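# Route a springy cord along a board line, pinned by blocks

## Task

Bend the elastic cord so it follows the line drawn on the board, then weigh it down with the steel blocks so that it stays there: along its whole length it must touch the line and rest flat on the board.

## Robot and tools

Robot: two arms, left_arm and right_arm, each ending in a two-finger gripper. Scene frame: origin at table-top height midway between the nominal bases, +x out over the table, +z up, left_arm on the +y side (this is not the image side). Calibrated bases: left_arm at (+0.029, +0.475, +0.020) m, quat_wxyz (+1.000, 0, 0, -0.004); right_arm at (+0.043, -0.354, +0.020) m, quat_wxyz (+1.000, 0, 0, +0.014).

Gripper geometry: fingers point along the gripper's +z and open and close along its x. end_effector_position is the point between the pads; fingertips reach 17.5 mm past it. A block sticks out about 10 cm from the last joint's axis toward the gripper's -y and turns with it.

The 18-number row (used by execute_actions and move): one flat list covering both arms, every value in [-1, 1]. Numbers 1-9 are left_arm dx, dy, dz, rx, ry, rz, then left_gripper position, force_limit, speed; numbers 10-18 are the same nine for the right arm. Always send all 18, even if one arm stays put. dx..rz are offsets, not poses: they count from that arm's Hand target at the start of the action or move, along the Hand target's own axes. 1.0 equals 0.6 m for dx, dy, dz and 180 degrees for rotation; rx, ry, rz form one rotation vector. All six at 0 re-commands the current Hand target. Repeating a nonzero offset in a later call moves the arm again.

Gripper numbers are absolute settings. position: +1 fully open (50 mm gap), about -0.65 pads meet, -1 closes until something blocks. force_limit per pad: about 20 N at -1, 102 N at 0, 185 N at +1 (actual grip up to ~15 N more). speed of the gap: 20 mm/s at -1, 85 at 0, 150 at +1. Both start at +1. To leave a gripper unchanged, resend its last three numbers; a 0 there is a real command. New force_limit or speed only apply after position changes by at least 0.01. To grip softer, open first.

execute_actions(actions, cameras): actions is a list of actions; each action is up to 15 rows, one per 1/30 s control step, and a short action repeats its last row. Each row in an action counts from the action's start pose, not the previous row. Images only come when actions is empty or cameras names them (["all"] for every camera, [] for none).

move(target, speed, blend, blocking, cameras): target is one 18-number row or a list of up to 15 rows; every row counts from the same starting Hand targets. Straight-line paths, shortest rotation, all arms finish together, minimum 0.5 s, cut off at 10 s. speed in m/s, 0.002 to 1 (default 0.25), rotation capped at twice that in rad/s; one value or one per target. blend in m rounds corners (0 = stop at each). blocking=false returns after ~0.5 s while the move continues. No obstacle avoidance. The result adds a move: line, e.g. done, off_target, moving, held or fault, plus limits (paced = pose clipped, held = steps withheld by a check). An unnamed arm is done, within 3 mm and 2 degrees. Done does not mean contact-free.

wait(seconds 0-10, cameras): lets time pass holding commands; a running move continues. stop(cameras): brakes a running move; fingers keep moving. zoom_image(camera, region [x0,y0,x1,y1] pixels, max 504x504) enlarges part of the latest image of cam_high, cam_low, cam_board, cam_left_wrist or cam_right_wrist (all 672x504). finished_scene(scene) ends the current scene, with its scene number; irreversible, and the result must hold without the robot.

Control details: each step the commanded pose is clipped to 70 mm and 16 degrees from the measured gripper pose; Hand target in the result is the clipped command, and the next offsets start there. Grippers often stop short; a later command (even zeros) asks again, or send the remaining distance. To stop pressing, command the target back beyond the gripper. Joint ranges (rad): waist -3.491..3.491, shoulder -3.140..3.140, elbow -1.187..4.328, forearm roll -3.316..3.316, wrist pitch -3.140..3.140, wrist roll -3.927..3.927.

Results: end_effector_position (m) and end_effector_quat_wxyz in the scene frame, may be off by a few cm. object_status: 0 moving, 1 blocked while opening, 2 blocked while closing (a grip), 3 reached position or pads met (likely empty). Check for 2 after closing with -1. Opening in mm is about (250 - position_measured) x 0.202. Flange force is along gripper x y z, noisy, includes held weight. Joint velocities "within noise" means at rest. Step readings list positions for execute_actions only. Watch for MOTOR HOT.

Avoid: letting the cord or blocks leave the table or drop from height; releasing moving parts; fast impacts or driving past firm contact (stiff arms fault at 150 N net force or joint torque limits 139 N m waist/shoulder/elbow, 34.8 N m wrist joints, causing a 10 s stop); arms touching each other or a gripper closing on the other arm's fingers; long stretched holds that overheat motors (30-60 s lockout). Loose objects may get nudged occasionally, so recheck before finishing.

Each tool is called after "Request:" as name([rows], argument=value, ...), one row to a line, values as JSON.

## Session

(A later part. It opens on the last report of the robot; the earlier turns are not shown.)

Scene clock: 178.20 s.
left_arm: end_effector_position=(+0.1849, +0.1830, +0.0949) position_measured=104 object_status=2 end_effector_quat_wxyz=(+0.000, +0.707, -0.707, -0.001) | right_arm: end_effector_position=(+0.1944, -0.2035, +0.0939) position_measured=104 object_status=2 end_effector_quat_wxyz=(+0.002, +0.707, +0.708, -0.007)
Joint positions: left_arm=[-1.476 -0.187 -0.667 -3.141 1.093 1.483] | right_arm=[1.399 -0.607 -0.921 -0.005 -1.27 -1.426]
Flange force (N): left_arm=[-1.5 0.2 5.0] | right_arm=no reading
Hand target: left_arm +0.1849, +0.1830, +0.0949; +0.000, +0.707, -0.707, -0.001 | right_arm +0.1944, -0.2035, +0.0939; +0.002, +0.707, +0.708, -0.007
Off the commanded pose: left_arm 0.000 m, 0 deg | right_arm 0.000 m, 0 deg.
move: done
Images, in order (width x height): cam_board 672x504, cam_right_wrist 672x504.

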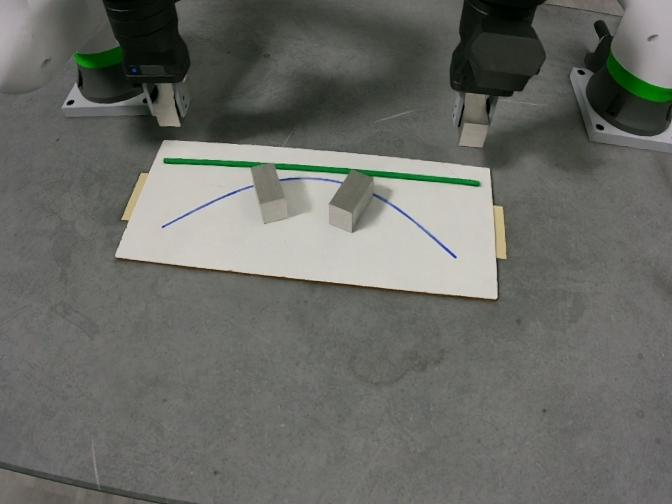

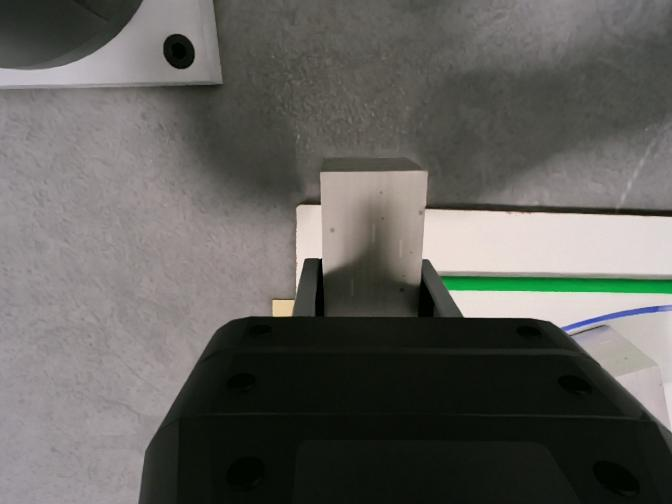

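Request:
move([
  [0,0,0.0915,0,0,0,-1,-0.5,0,0,0,0.0902,0,0,0,-1,-0.5,0],
  [0.016,-0.1618,0.0915,0,0,0.202,-1,-0.5,0,0.0253,0.1433,0.0902,0,0,-0.183,-1,-0.5,0],
], speed=[0.1,0.06], cameras=["cam_left_wrist","cam_right_wrist","cam_board"])

Request:
zoom_image(camera="cam_board", region=[120, 110, 500, 300])

Scene clock: 190.60 s.
left_arm: end_effector_position=(+0.2819, +0.1734, +0.0400) position_measured=104 object_status=2 end_effector_quat_wxyz=(+0.000, -0.451, +0.893, +0.001) | right_arm: end_effector_position=(+0.2801, -0.1889, +0.0390) position_measured=104 object_status=2 end_effector_quat_wxyz=(+0.000, +0.477, +0.879, -0.007)
Joint positions: left_arm=[-1.203 0.072 -0.576 -3.142 0.925 0.575] | right_arm=[1.047 -0.21 -0.838 0.001 -0.957 -0.5]
Flange force (N): left_arm=[-1.5 0.4 5.0] | right_arm=[1.4 -9.2 3.8]
Hand target: left_arm +0.2819, +0.1734, +0.0400; +0.000, -0.451, +0.893, +0.001 | right_arm +0.2801, -0.1889, +0.0390; +0.000, +0.477, +0.879, -0.007
Off the commanded pose: left_arm 0.000 m, 0 deg | right_arm 0.000 m, 0 deg.
move: done
Images, in order (width x height): cam_board 672x504, cam_left_wrist 672x504, cam_right_wrist 672x504.

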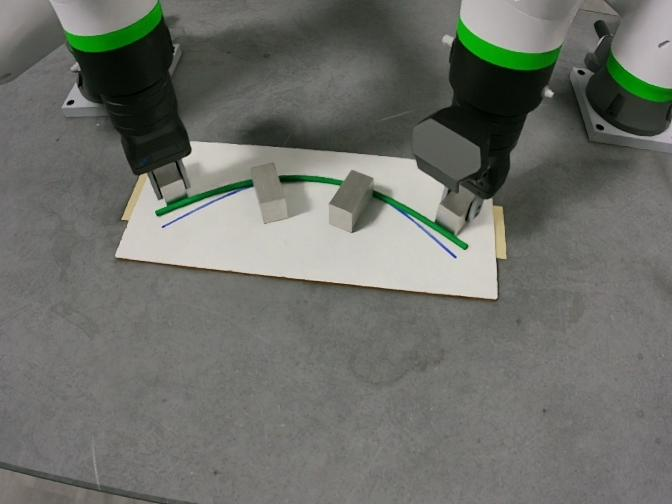

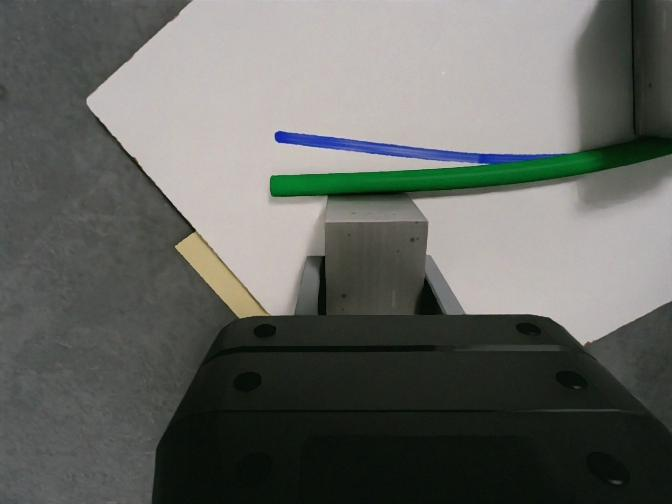

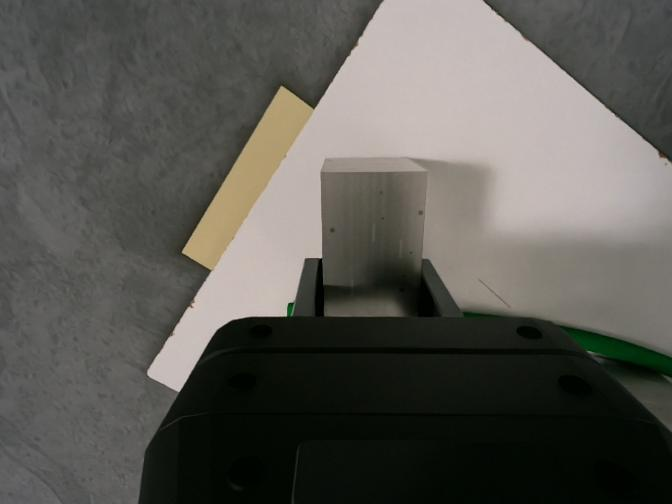

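Scaled by 1.326.

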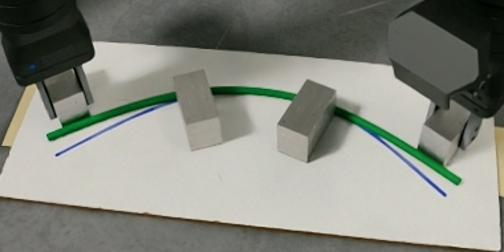

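Request:
move(target=[0,-0.019,0,0,0,0.033,-1,-0.5,0,0,0.019,0,0,0,-0.03,-1,-0.5,0], speed=0.04, cameras=["cam_left_wrist","cam_right_wrist","cam_board"])

Request:
zoom_image(camera="cam_board", region=[340, 150, 500, 280])

Request:
zoom_image(camera="cam_board", region=[130, 130, 350, 260])

Scene clock: 197.63 s.
left_arm: end_effector_position=(+0.2911, +0.1666, +0.0400) position_measured=104 object_status=2 end_effector_quat_wxyz=(+0.000, -0.404, +0.915, +0.001) | right_arm: end_effector_position=(+0.2896, -0.1827, +0.0389) position_measured=104 object_status=2 end_effector_quat_wxyz=(+0.000, +0.435, +0.900, -0.007)
Joint positions: left_arm=[-1.186 0.099 -0.547 -3.142 0.927 0.455] | right_arm=[1.027 -0.173 -0.81 0.001 -0.948 -0.386]
Flange force (N): left_arm=[-0.8 1.0 4.6] | right_arm=[2.3 -9.7 3.6]
Hand target: left_arm +0.2911, +0.1666, +0.0400; +0.000, -0.404, +0.915, +0.001 | right_arm +0.2896, -0.1827, +0.0389; +0.000, +0.435, +0.900, -0.007
Off the commanded pose: left_arm 0.000 m, 0 deg | right_arm 0.000 m, 0 deg.
move: done
Images, in order (width x height): cam_board 672x504, cam_left_wrist 672x504, cam_right_wrist 672x504.

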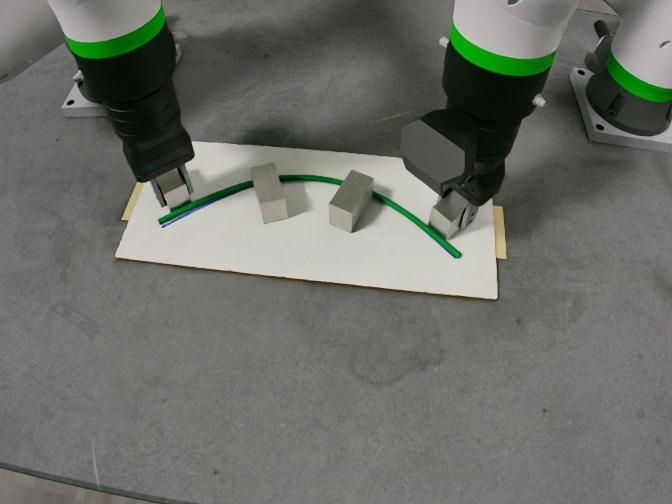

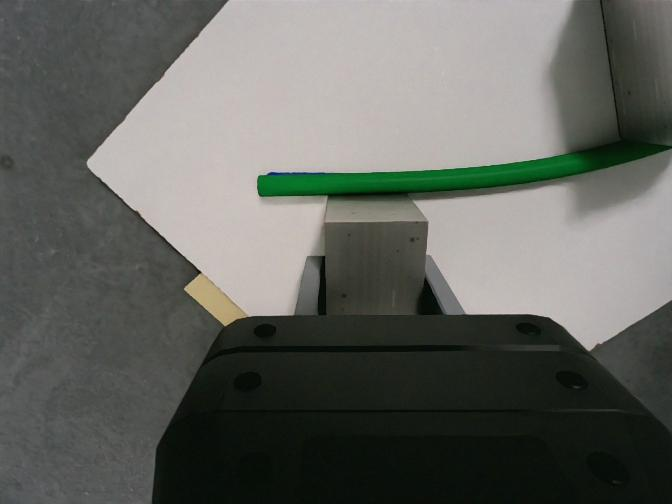

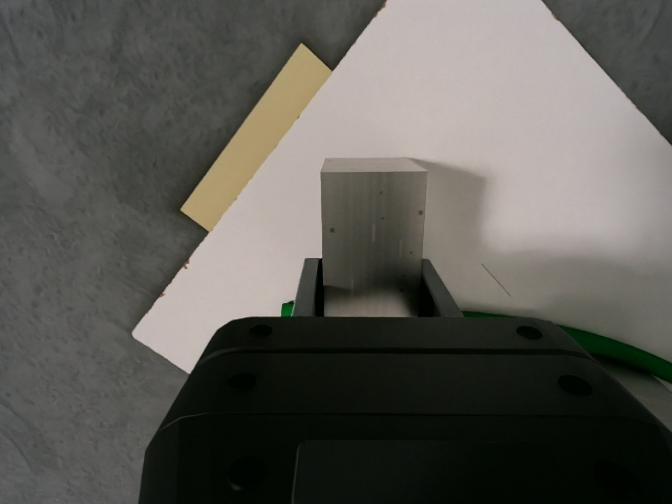

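Scaled by 3.150.

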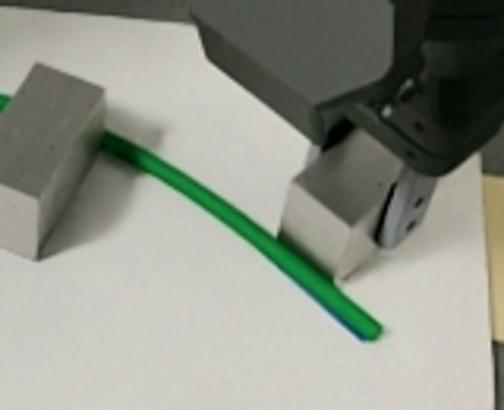

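Scaled by 2.291.

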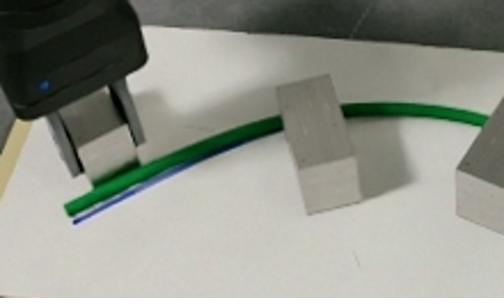

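Request:
move([
  [0,-0.004,0,0,0,0,-1,-0.5,0,0,0.002,0,0,0,0,-1,-0.5,0],
  [0,-0.004,0.0023,0,0,0,-1,-0.5,0,0,0.002,0.0006,0,0,0,-1,-0.5,0],
], speed=0.03, cameras=["cam_left_wrist","cam_board"])

Request:
zoom_image(camera="cam_board", region=[340, 150, 500, 280])

Request:
zoom_image(camera="cam_board", region=[130, 130, 290, 260])

Request:
zoom_image(camera="cam_left_wrist", region=[230, 100, 672, 260])

Scene clock: 205.23 s.
left_arm: end_effector_position=(+0.2929, +0.1650, +0.0386) position_measured=104 object_status=2 end_effector_quat_wxyz=(+0.000, -0.404, +0.915, +0.001) | right_arm: end_effector_position=(+0.2906, -0.1818, +0.0386) position_measured=104 object_status=2 end_effector_quat_wxyz=(+0.000, +0.435, +0.900, -0.007)
Joint positions: left_arm=[-1.184 0.107 -0.541 -3.142 0.924 0.452] | right_arm=[1.025 -0.169 -0.807 0.001 -0.946 -0.384]
Flange force (N): left_arm=[-0.7 7.7 -7.1] | right_arm=[1.7 -8.9 3.9]
Hand target: left_arm +0.2929, +0.1650, +0.0386; +0.000, -0.404, +0.915, +0.001 | right_arm +0.2906, -0.1819, +0.0385; +0.000, +0.435, +0.900, -0.007
Off the commanded pose: left_arm 0.000 m, 0 deg | right_arm 0.000 m, 0 deg.
move: done
Images, in order (width x height): cam_board 672x504, cam_left_wrist 672x504.

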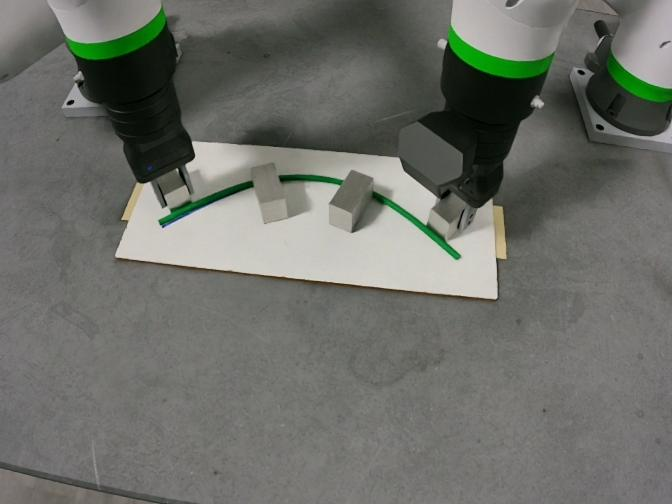

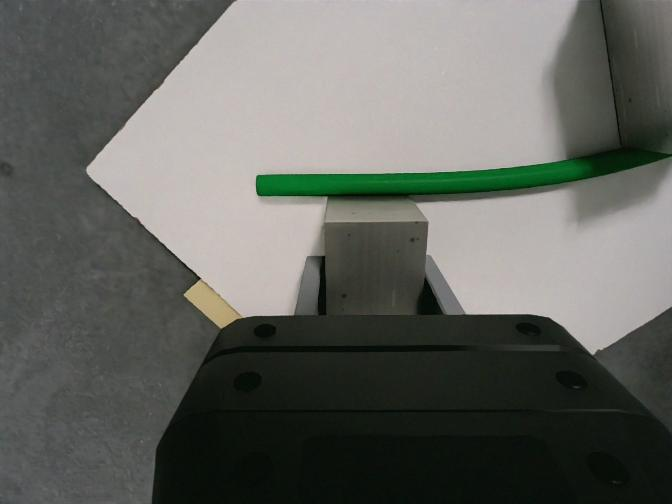

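Scaled by 3.150.

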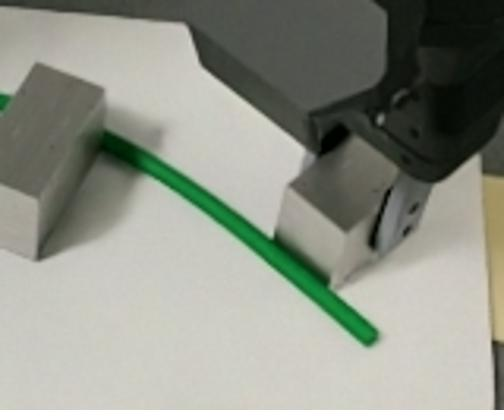

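Scaled by 3.150.

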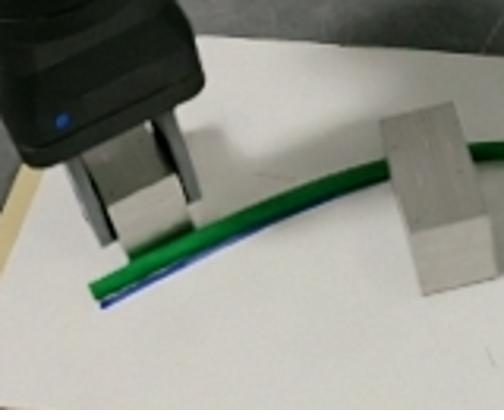

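Scaled by 1.140.

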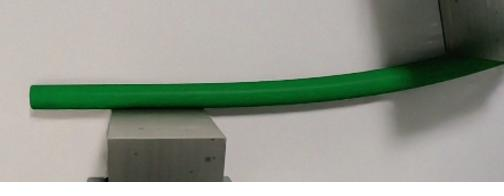

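Request:
move([
  [0,0,-0.0003,0,0,0,0.6,-0.5,-0.8,0,0,0,0,0,0,0.6,-0.5,-0.8],
  [0,0,-0.15,0,0,0,0.6,-0.5,0,0,0,-0.15,0,0,0,0.6,-0.5,0],
  [0,0,-0.35,0,0,0,0.6,-0.5,0,0,-0.15,-0.35,0,0,0,0.6,-0.5,0],
], speed=[0.1,0.2,0.4], blend=[0,0.02,0], cameras=["cam_left_wrist","cam_right_wrist","cam_board","cam_low"])

Request:
zoom_image(camera="cam_board", region=[130, 140, 290, 260])

Request:
zoom_image(camera="cam_board", region=[330, 150, 490, 270])

Request:
zoom_image(camera="cam_left_wrist", region=[220, 100, 520, 300])

Request:
zoom_image(camera="cam_low", region=[300, 240, 500, 310])

Scene clock: 216.53 s.
left_arm: end_effector_position=(+0.2930, +0.1646, +0.2486) position_measured=63 object_status=3 end_effector_quat_wxyz=(+0.000, -0.404, +0.915, +0.001) | right_arm: end_effector_position=(+0.2214, -0.2352, +0.2496) position_measured=63 object_status=3 end_effector_quat_wxyz=(+0.000, +0.435, +0.900, -0.007)
Joint positions: left_arm=[-1.184 -0.098 -0.215 -3.142 1.456 0.452] | right_arm=[1.207 -0.665 -0.58 -0.002 -1.67 -0.566]
Flange force (N): left_arm=[-0.7 1.6 0.4] | right_arm=[0.5 -6.7 4.1]
Hand target: left_arm +0.2930, +0.1646, +0.2486; +0.000, -0.404, +0.915, +0.001 | right_arm +0.2213, -0.2352, +0.2496; +0.000, +0.435, +0.900, -0.007
Off the commanded pose: left_arm 0.000 m, 0 deg | right_arm 0.000 m, 0 deg.
move: done; blend cut to 0 m at target 2; limits=paced
Images, in order (width x height): cam_low 672x504, cam_board 672x504, cam_left_wrist 672x504, cam_right_wrist 672x504.

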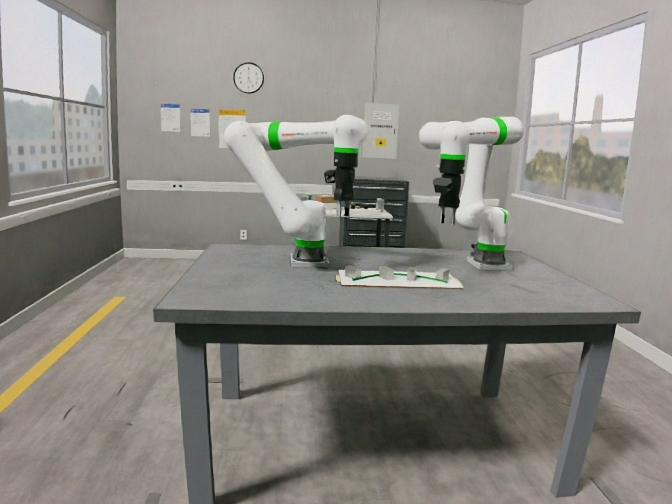

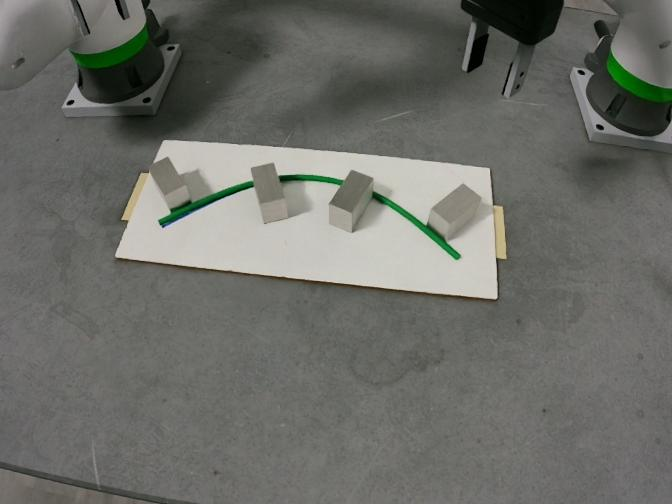

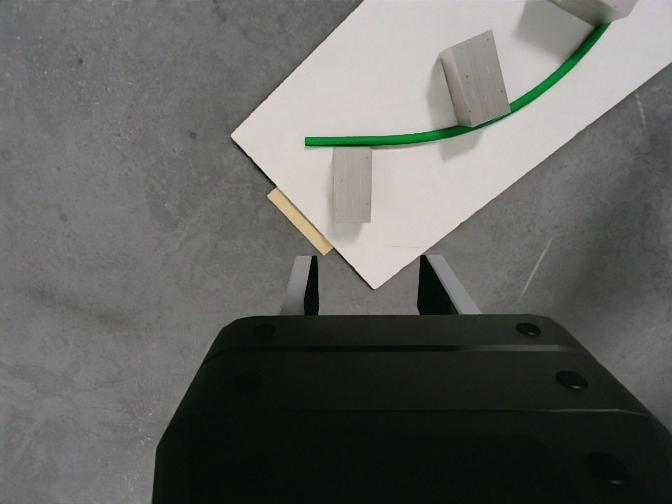

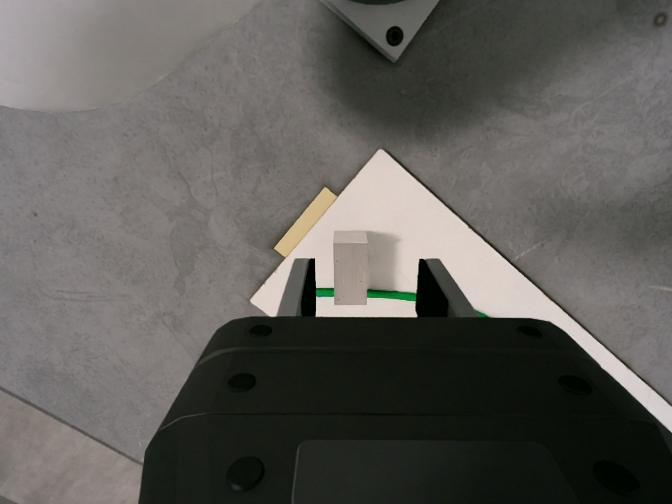

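Scaled by 3.150.

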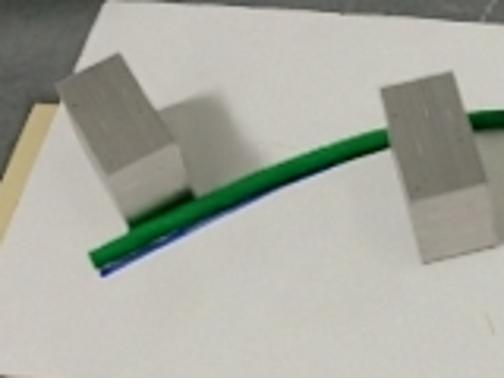

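Scaled by 3.150.

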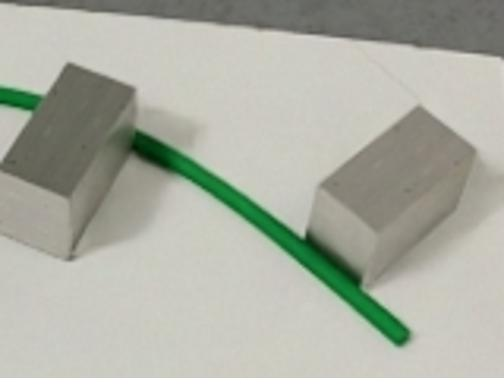

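Scaled by 1.680.

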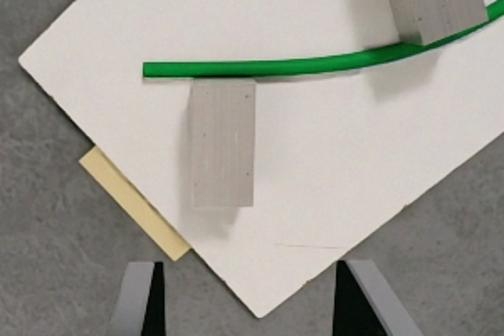

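Scaled by 2.520.

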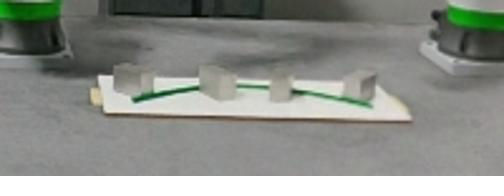

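Request:
move([
  [0,0,0,0,0,0,0.6,-0.5,0,-0.0021,0.1457,0.2,0,0,0,0.6,-0.5,0],
  [0,0,0,0,0,0,0.6,-0.5,0,-0.0021,0.1457,0.3505,0,0,0,0.6,-0.5,0],
  [0,0,0,0,0,0,0.6,-0.5,0,-0.0021,0.1457,0.3505,0,0,0,-1,-0.5,-0.7],
  [0,0,0,0,0,0,0.6,-0.5,0,-0.0021,0.1507,0.3503,0,0,0,-1,-0.5,-0.7],
], speed=[0.3,0.1,0.05,0.02], cameras=["cam_board"])

Request:
zoom_image(camera="cam_board", region=[130, 140, 290, 260])

Scene clock: 228.53 s.
left_arm: end_effector_position=(+0.2930, +0.1646, +0.2486) position_measured=63 object_status=3 end_effector_quat_wxyz=(+0.000, -0.404, +0.915, +0.001) | right_arm: end_effector_position=(+0.2916, -0.1827, +0.0383) position_measured=104 object_status=2 end_effector_quat_wxyz=(+0.000, +0.435, +0.900, -0.007)
Joint positions: left_arm=[-1.184 -0.098 -0.215 -3.142 1.456 0.452] | right_arm=[1.02 -0.167 -0.806 0.001 -0.945 -0.38]
Flange force (N): left_arm=[-0.5 0.4 0.8] | right_arm=[11.5 -45.9 -44.3]
Hand target: left_arm +0.2930, +0.1646, +0.2486; +0.000, -0.404, +0.915, +0.001 | right_arm +0.2917, -0.1827, +0.0383; +0.000, +0.435, +0.900, -0.007
Off the commanded pose: left_arm 0.000 m, 0 deg | right_arm 0.000 m, 0 deg.
move: done
Images, in order (width x height): cam_board 672x504.

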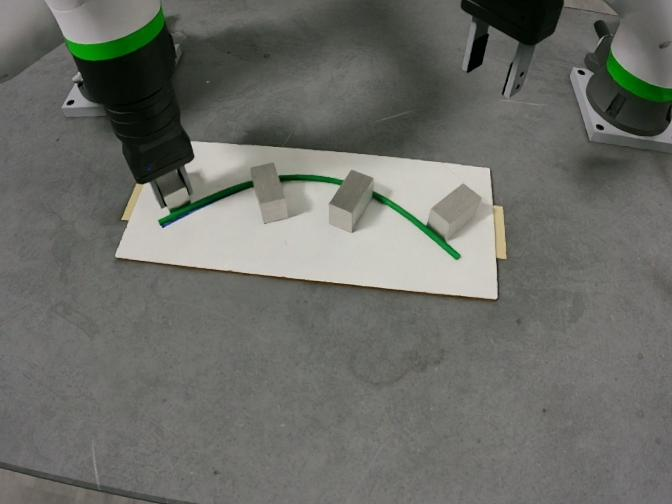

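Scaled by 3.150.

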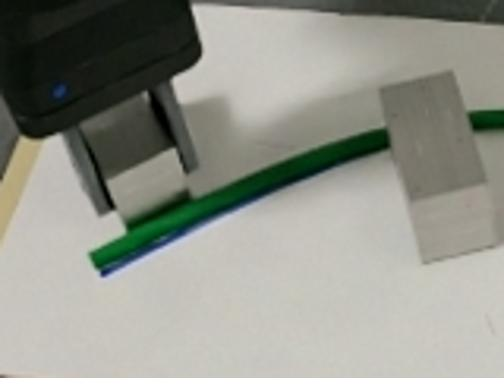

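Request:
move([
  [0,0,0,0,0,0,0.6,-0.5,0,0,0,-0.0012,0,0,0,-1,-0.5,-0.7],
  [0,0,0,0,0,0,0.6,-0.5,0,0,0.0058,-0.0012,0,0,0,-1,-0.5,-0.7],
], speed=[0.02,0.02], cameras=["cam_board"])

Request:
zoom_image(camera="cam_board", region=[130, 140, 290, 260])

Scene clock: 234.97 s.
left_arm: end_effector_position=(+0.2930, +0.1646, +0.2486) position_measured=63 object_status=3 end_effector_quat_wxyz=(+0.000, -0.404, +0.915, +0.001) | right_arm: end_effector_position=(+0.2944, -0.1805, +0.0390) position_measured=104 object_status=2 end_effector_quat_wxyz=(+0.000, +0.435, +0.900, -0.007)
Joint positions: left_arm=[-1.184 -0.098 -0.215 -3.142 1.456 0.452] | right_arm=[1.016 -0.158 -0.797 0.001 -0.946 -0.375]
Flange force (N): left_arm=[-0.4 1.3 0.5] | right_arm=[1.3 -10.1 3.7]
Hand target: left_arm +0.2930, +0.1646, +0.2486; +0.000, -0.404, +0.915, +0.001 | right_arm +0.2944, -0.1805, +0.0390; +0.000, +0.435, +0.900, -0.007
Off the commanded pose: left_arm 0.000 m, 0 deg | right_arm 0.000 m, 0 deg.
move: done
Images, in order (width x height): cam_board 672x504.

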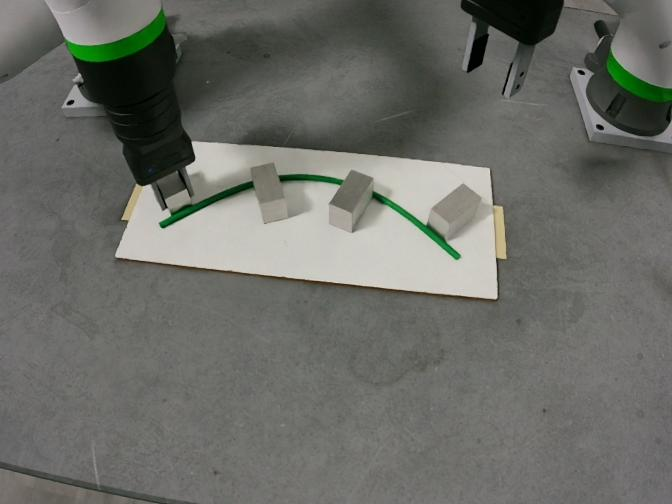

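Scaled by 3.150.

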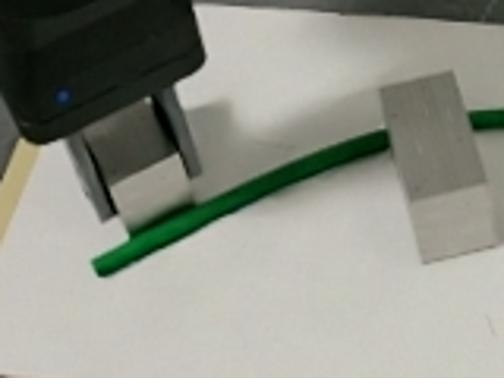

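Request:
move([
  [0,0,0,0,0,0,0.6,-0.5,0,0,0,0.0007,0,0,0,-1,-0.5,-0.7],
  [0,0,0,0,0,0,0.6,-0.5,0,0,0,0.0007,0,0,0,0.6,-0.5,-0.8],
  [0,0,0,0,0,0,0.6,-0.5,0,0,0,-0.25,0,0,0,0.6,-0.5,0],
  [0,0,0,0,0,0,0.6,-0.5,0,0.05,0.14,-0.3,0,0,0,0.6,-0.5,0],
], speed=[0.02,0.05,0.2,0.4], cameras=["cam_board","cam_right_wrist"])

Request:
zoom_image(camera="cam_board", region=[130, 140, 290, 260])

Request:
zoom_image(camera="cam_right_wrist", region=[250, 60, 650, 320])

Request:
zoom_image(camera="cam_board", region=[330, 150, 490, 270])

Scene clock: 244.10 s.
left_arm: end_effector_position=(+0.2930, +0.1646, +0.2486) position_measured=63 object_status=3 end_effector_quat_wxyz=(+0.000, -0.404, +0.915, +0.001) | right_arm: end_effector_position=(+0.3427, -0.1026, +0.2177) position_measured=63 object_status=3 end_effector_quat_wxyz=(+0.000, +0.435, +0.900, -0.007)
Joint positions: left_arm=[-1.184 -0.098 -0.215 -3.142 1.456 0.452] | right_arm=[1.009 -0.12 -0.307 0.001 -1.398 -0.368]
Flange force (N): left_arm=[-0.5 1.6 0.5] | right_arm=[1.5 -6.6 0.8]
Hand target: left_arm +0.2930, +0.1646, +0.2486; +0.000, -0.404, +0.915, +0.001 | right_arm +0.3427, -0.1025, +0.2177; +0.000, +0.435, +0.900, -0.007
Off the commanded pose: left_arm 0.000 m, 0 deg | right_arm 0.000 m, 0 deg.
move: done
Images, in order (width x height): cam_board 672x504, cam_right_wrist 672x504.

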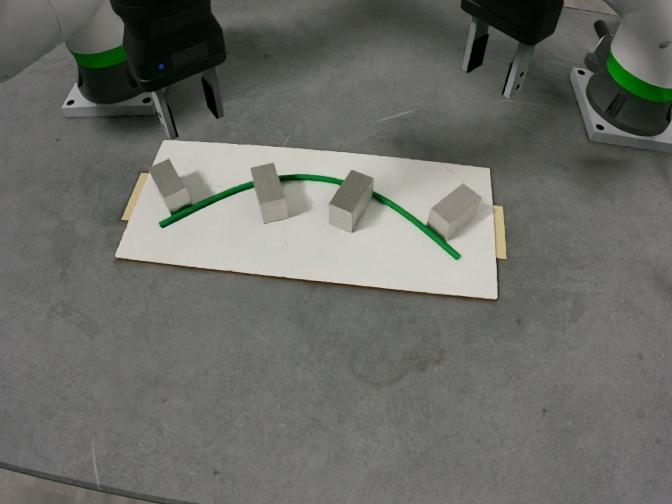

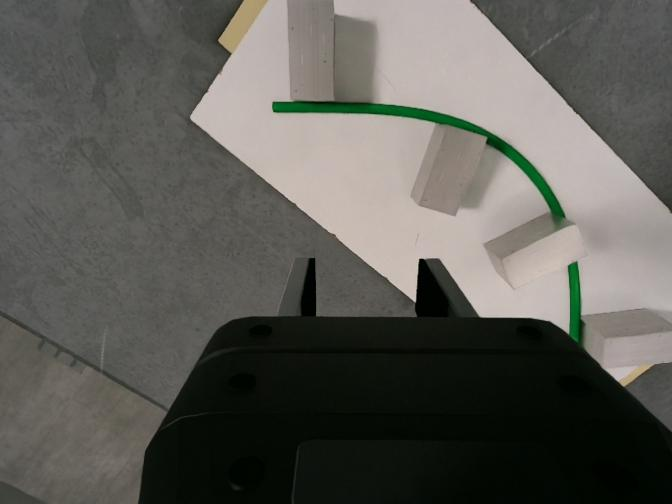

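Scaled by 3.150.

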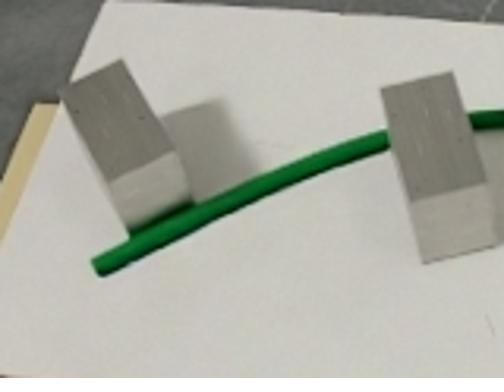

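Scaled by 1.260.

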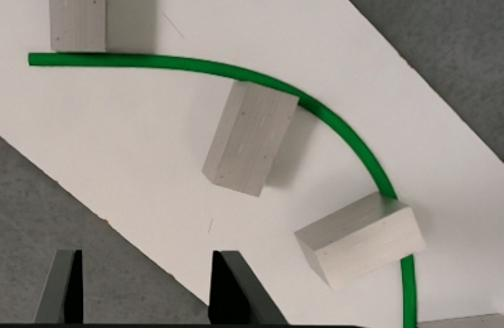

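Scaled by 3.150.

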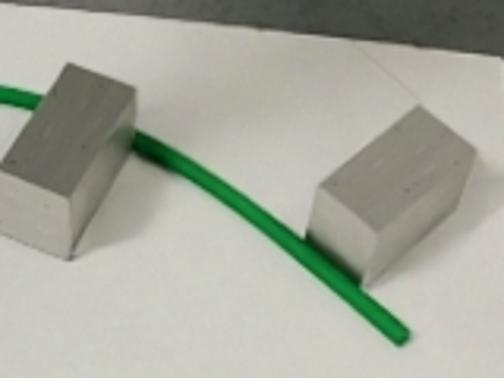

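No blue visible anywhere. Finish.

Request:
finished_scene(scene=2)

The scene is finished: the task was done.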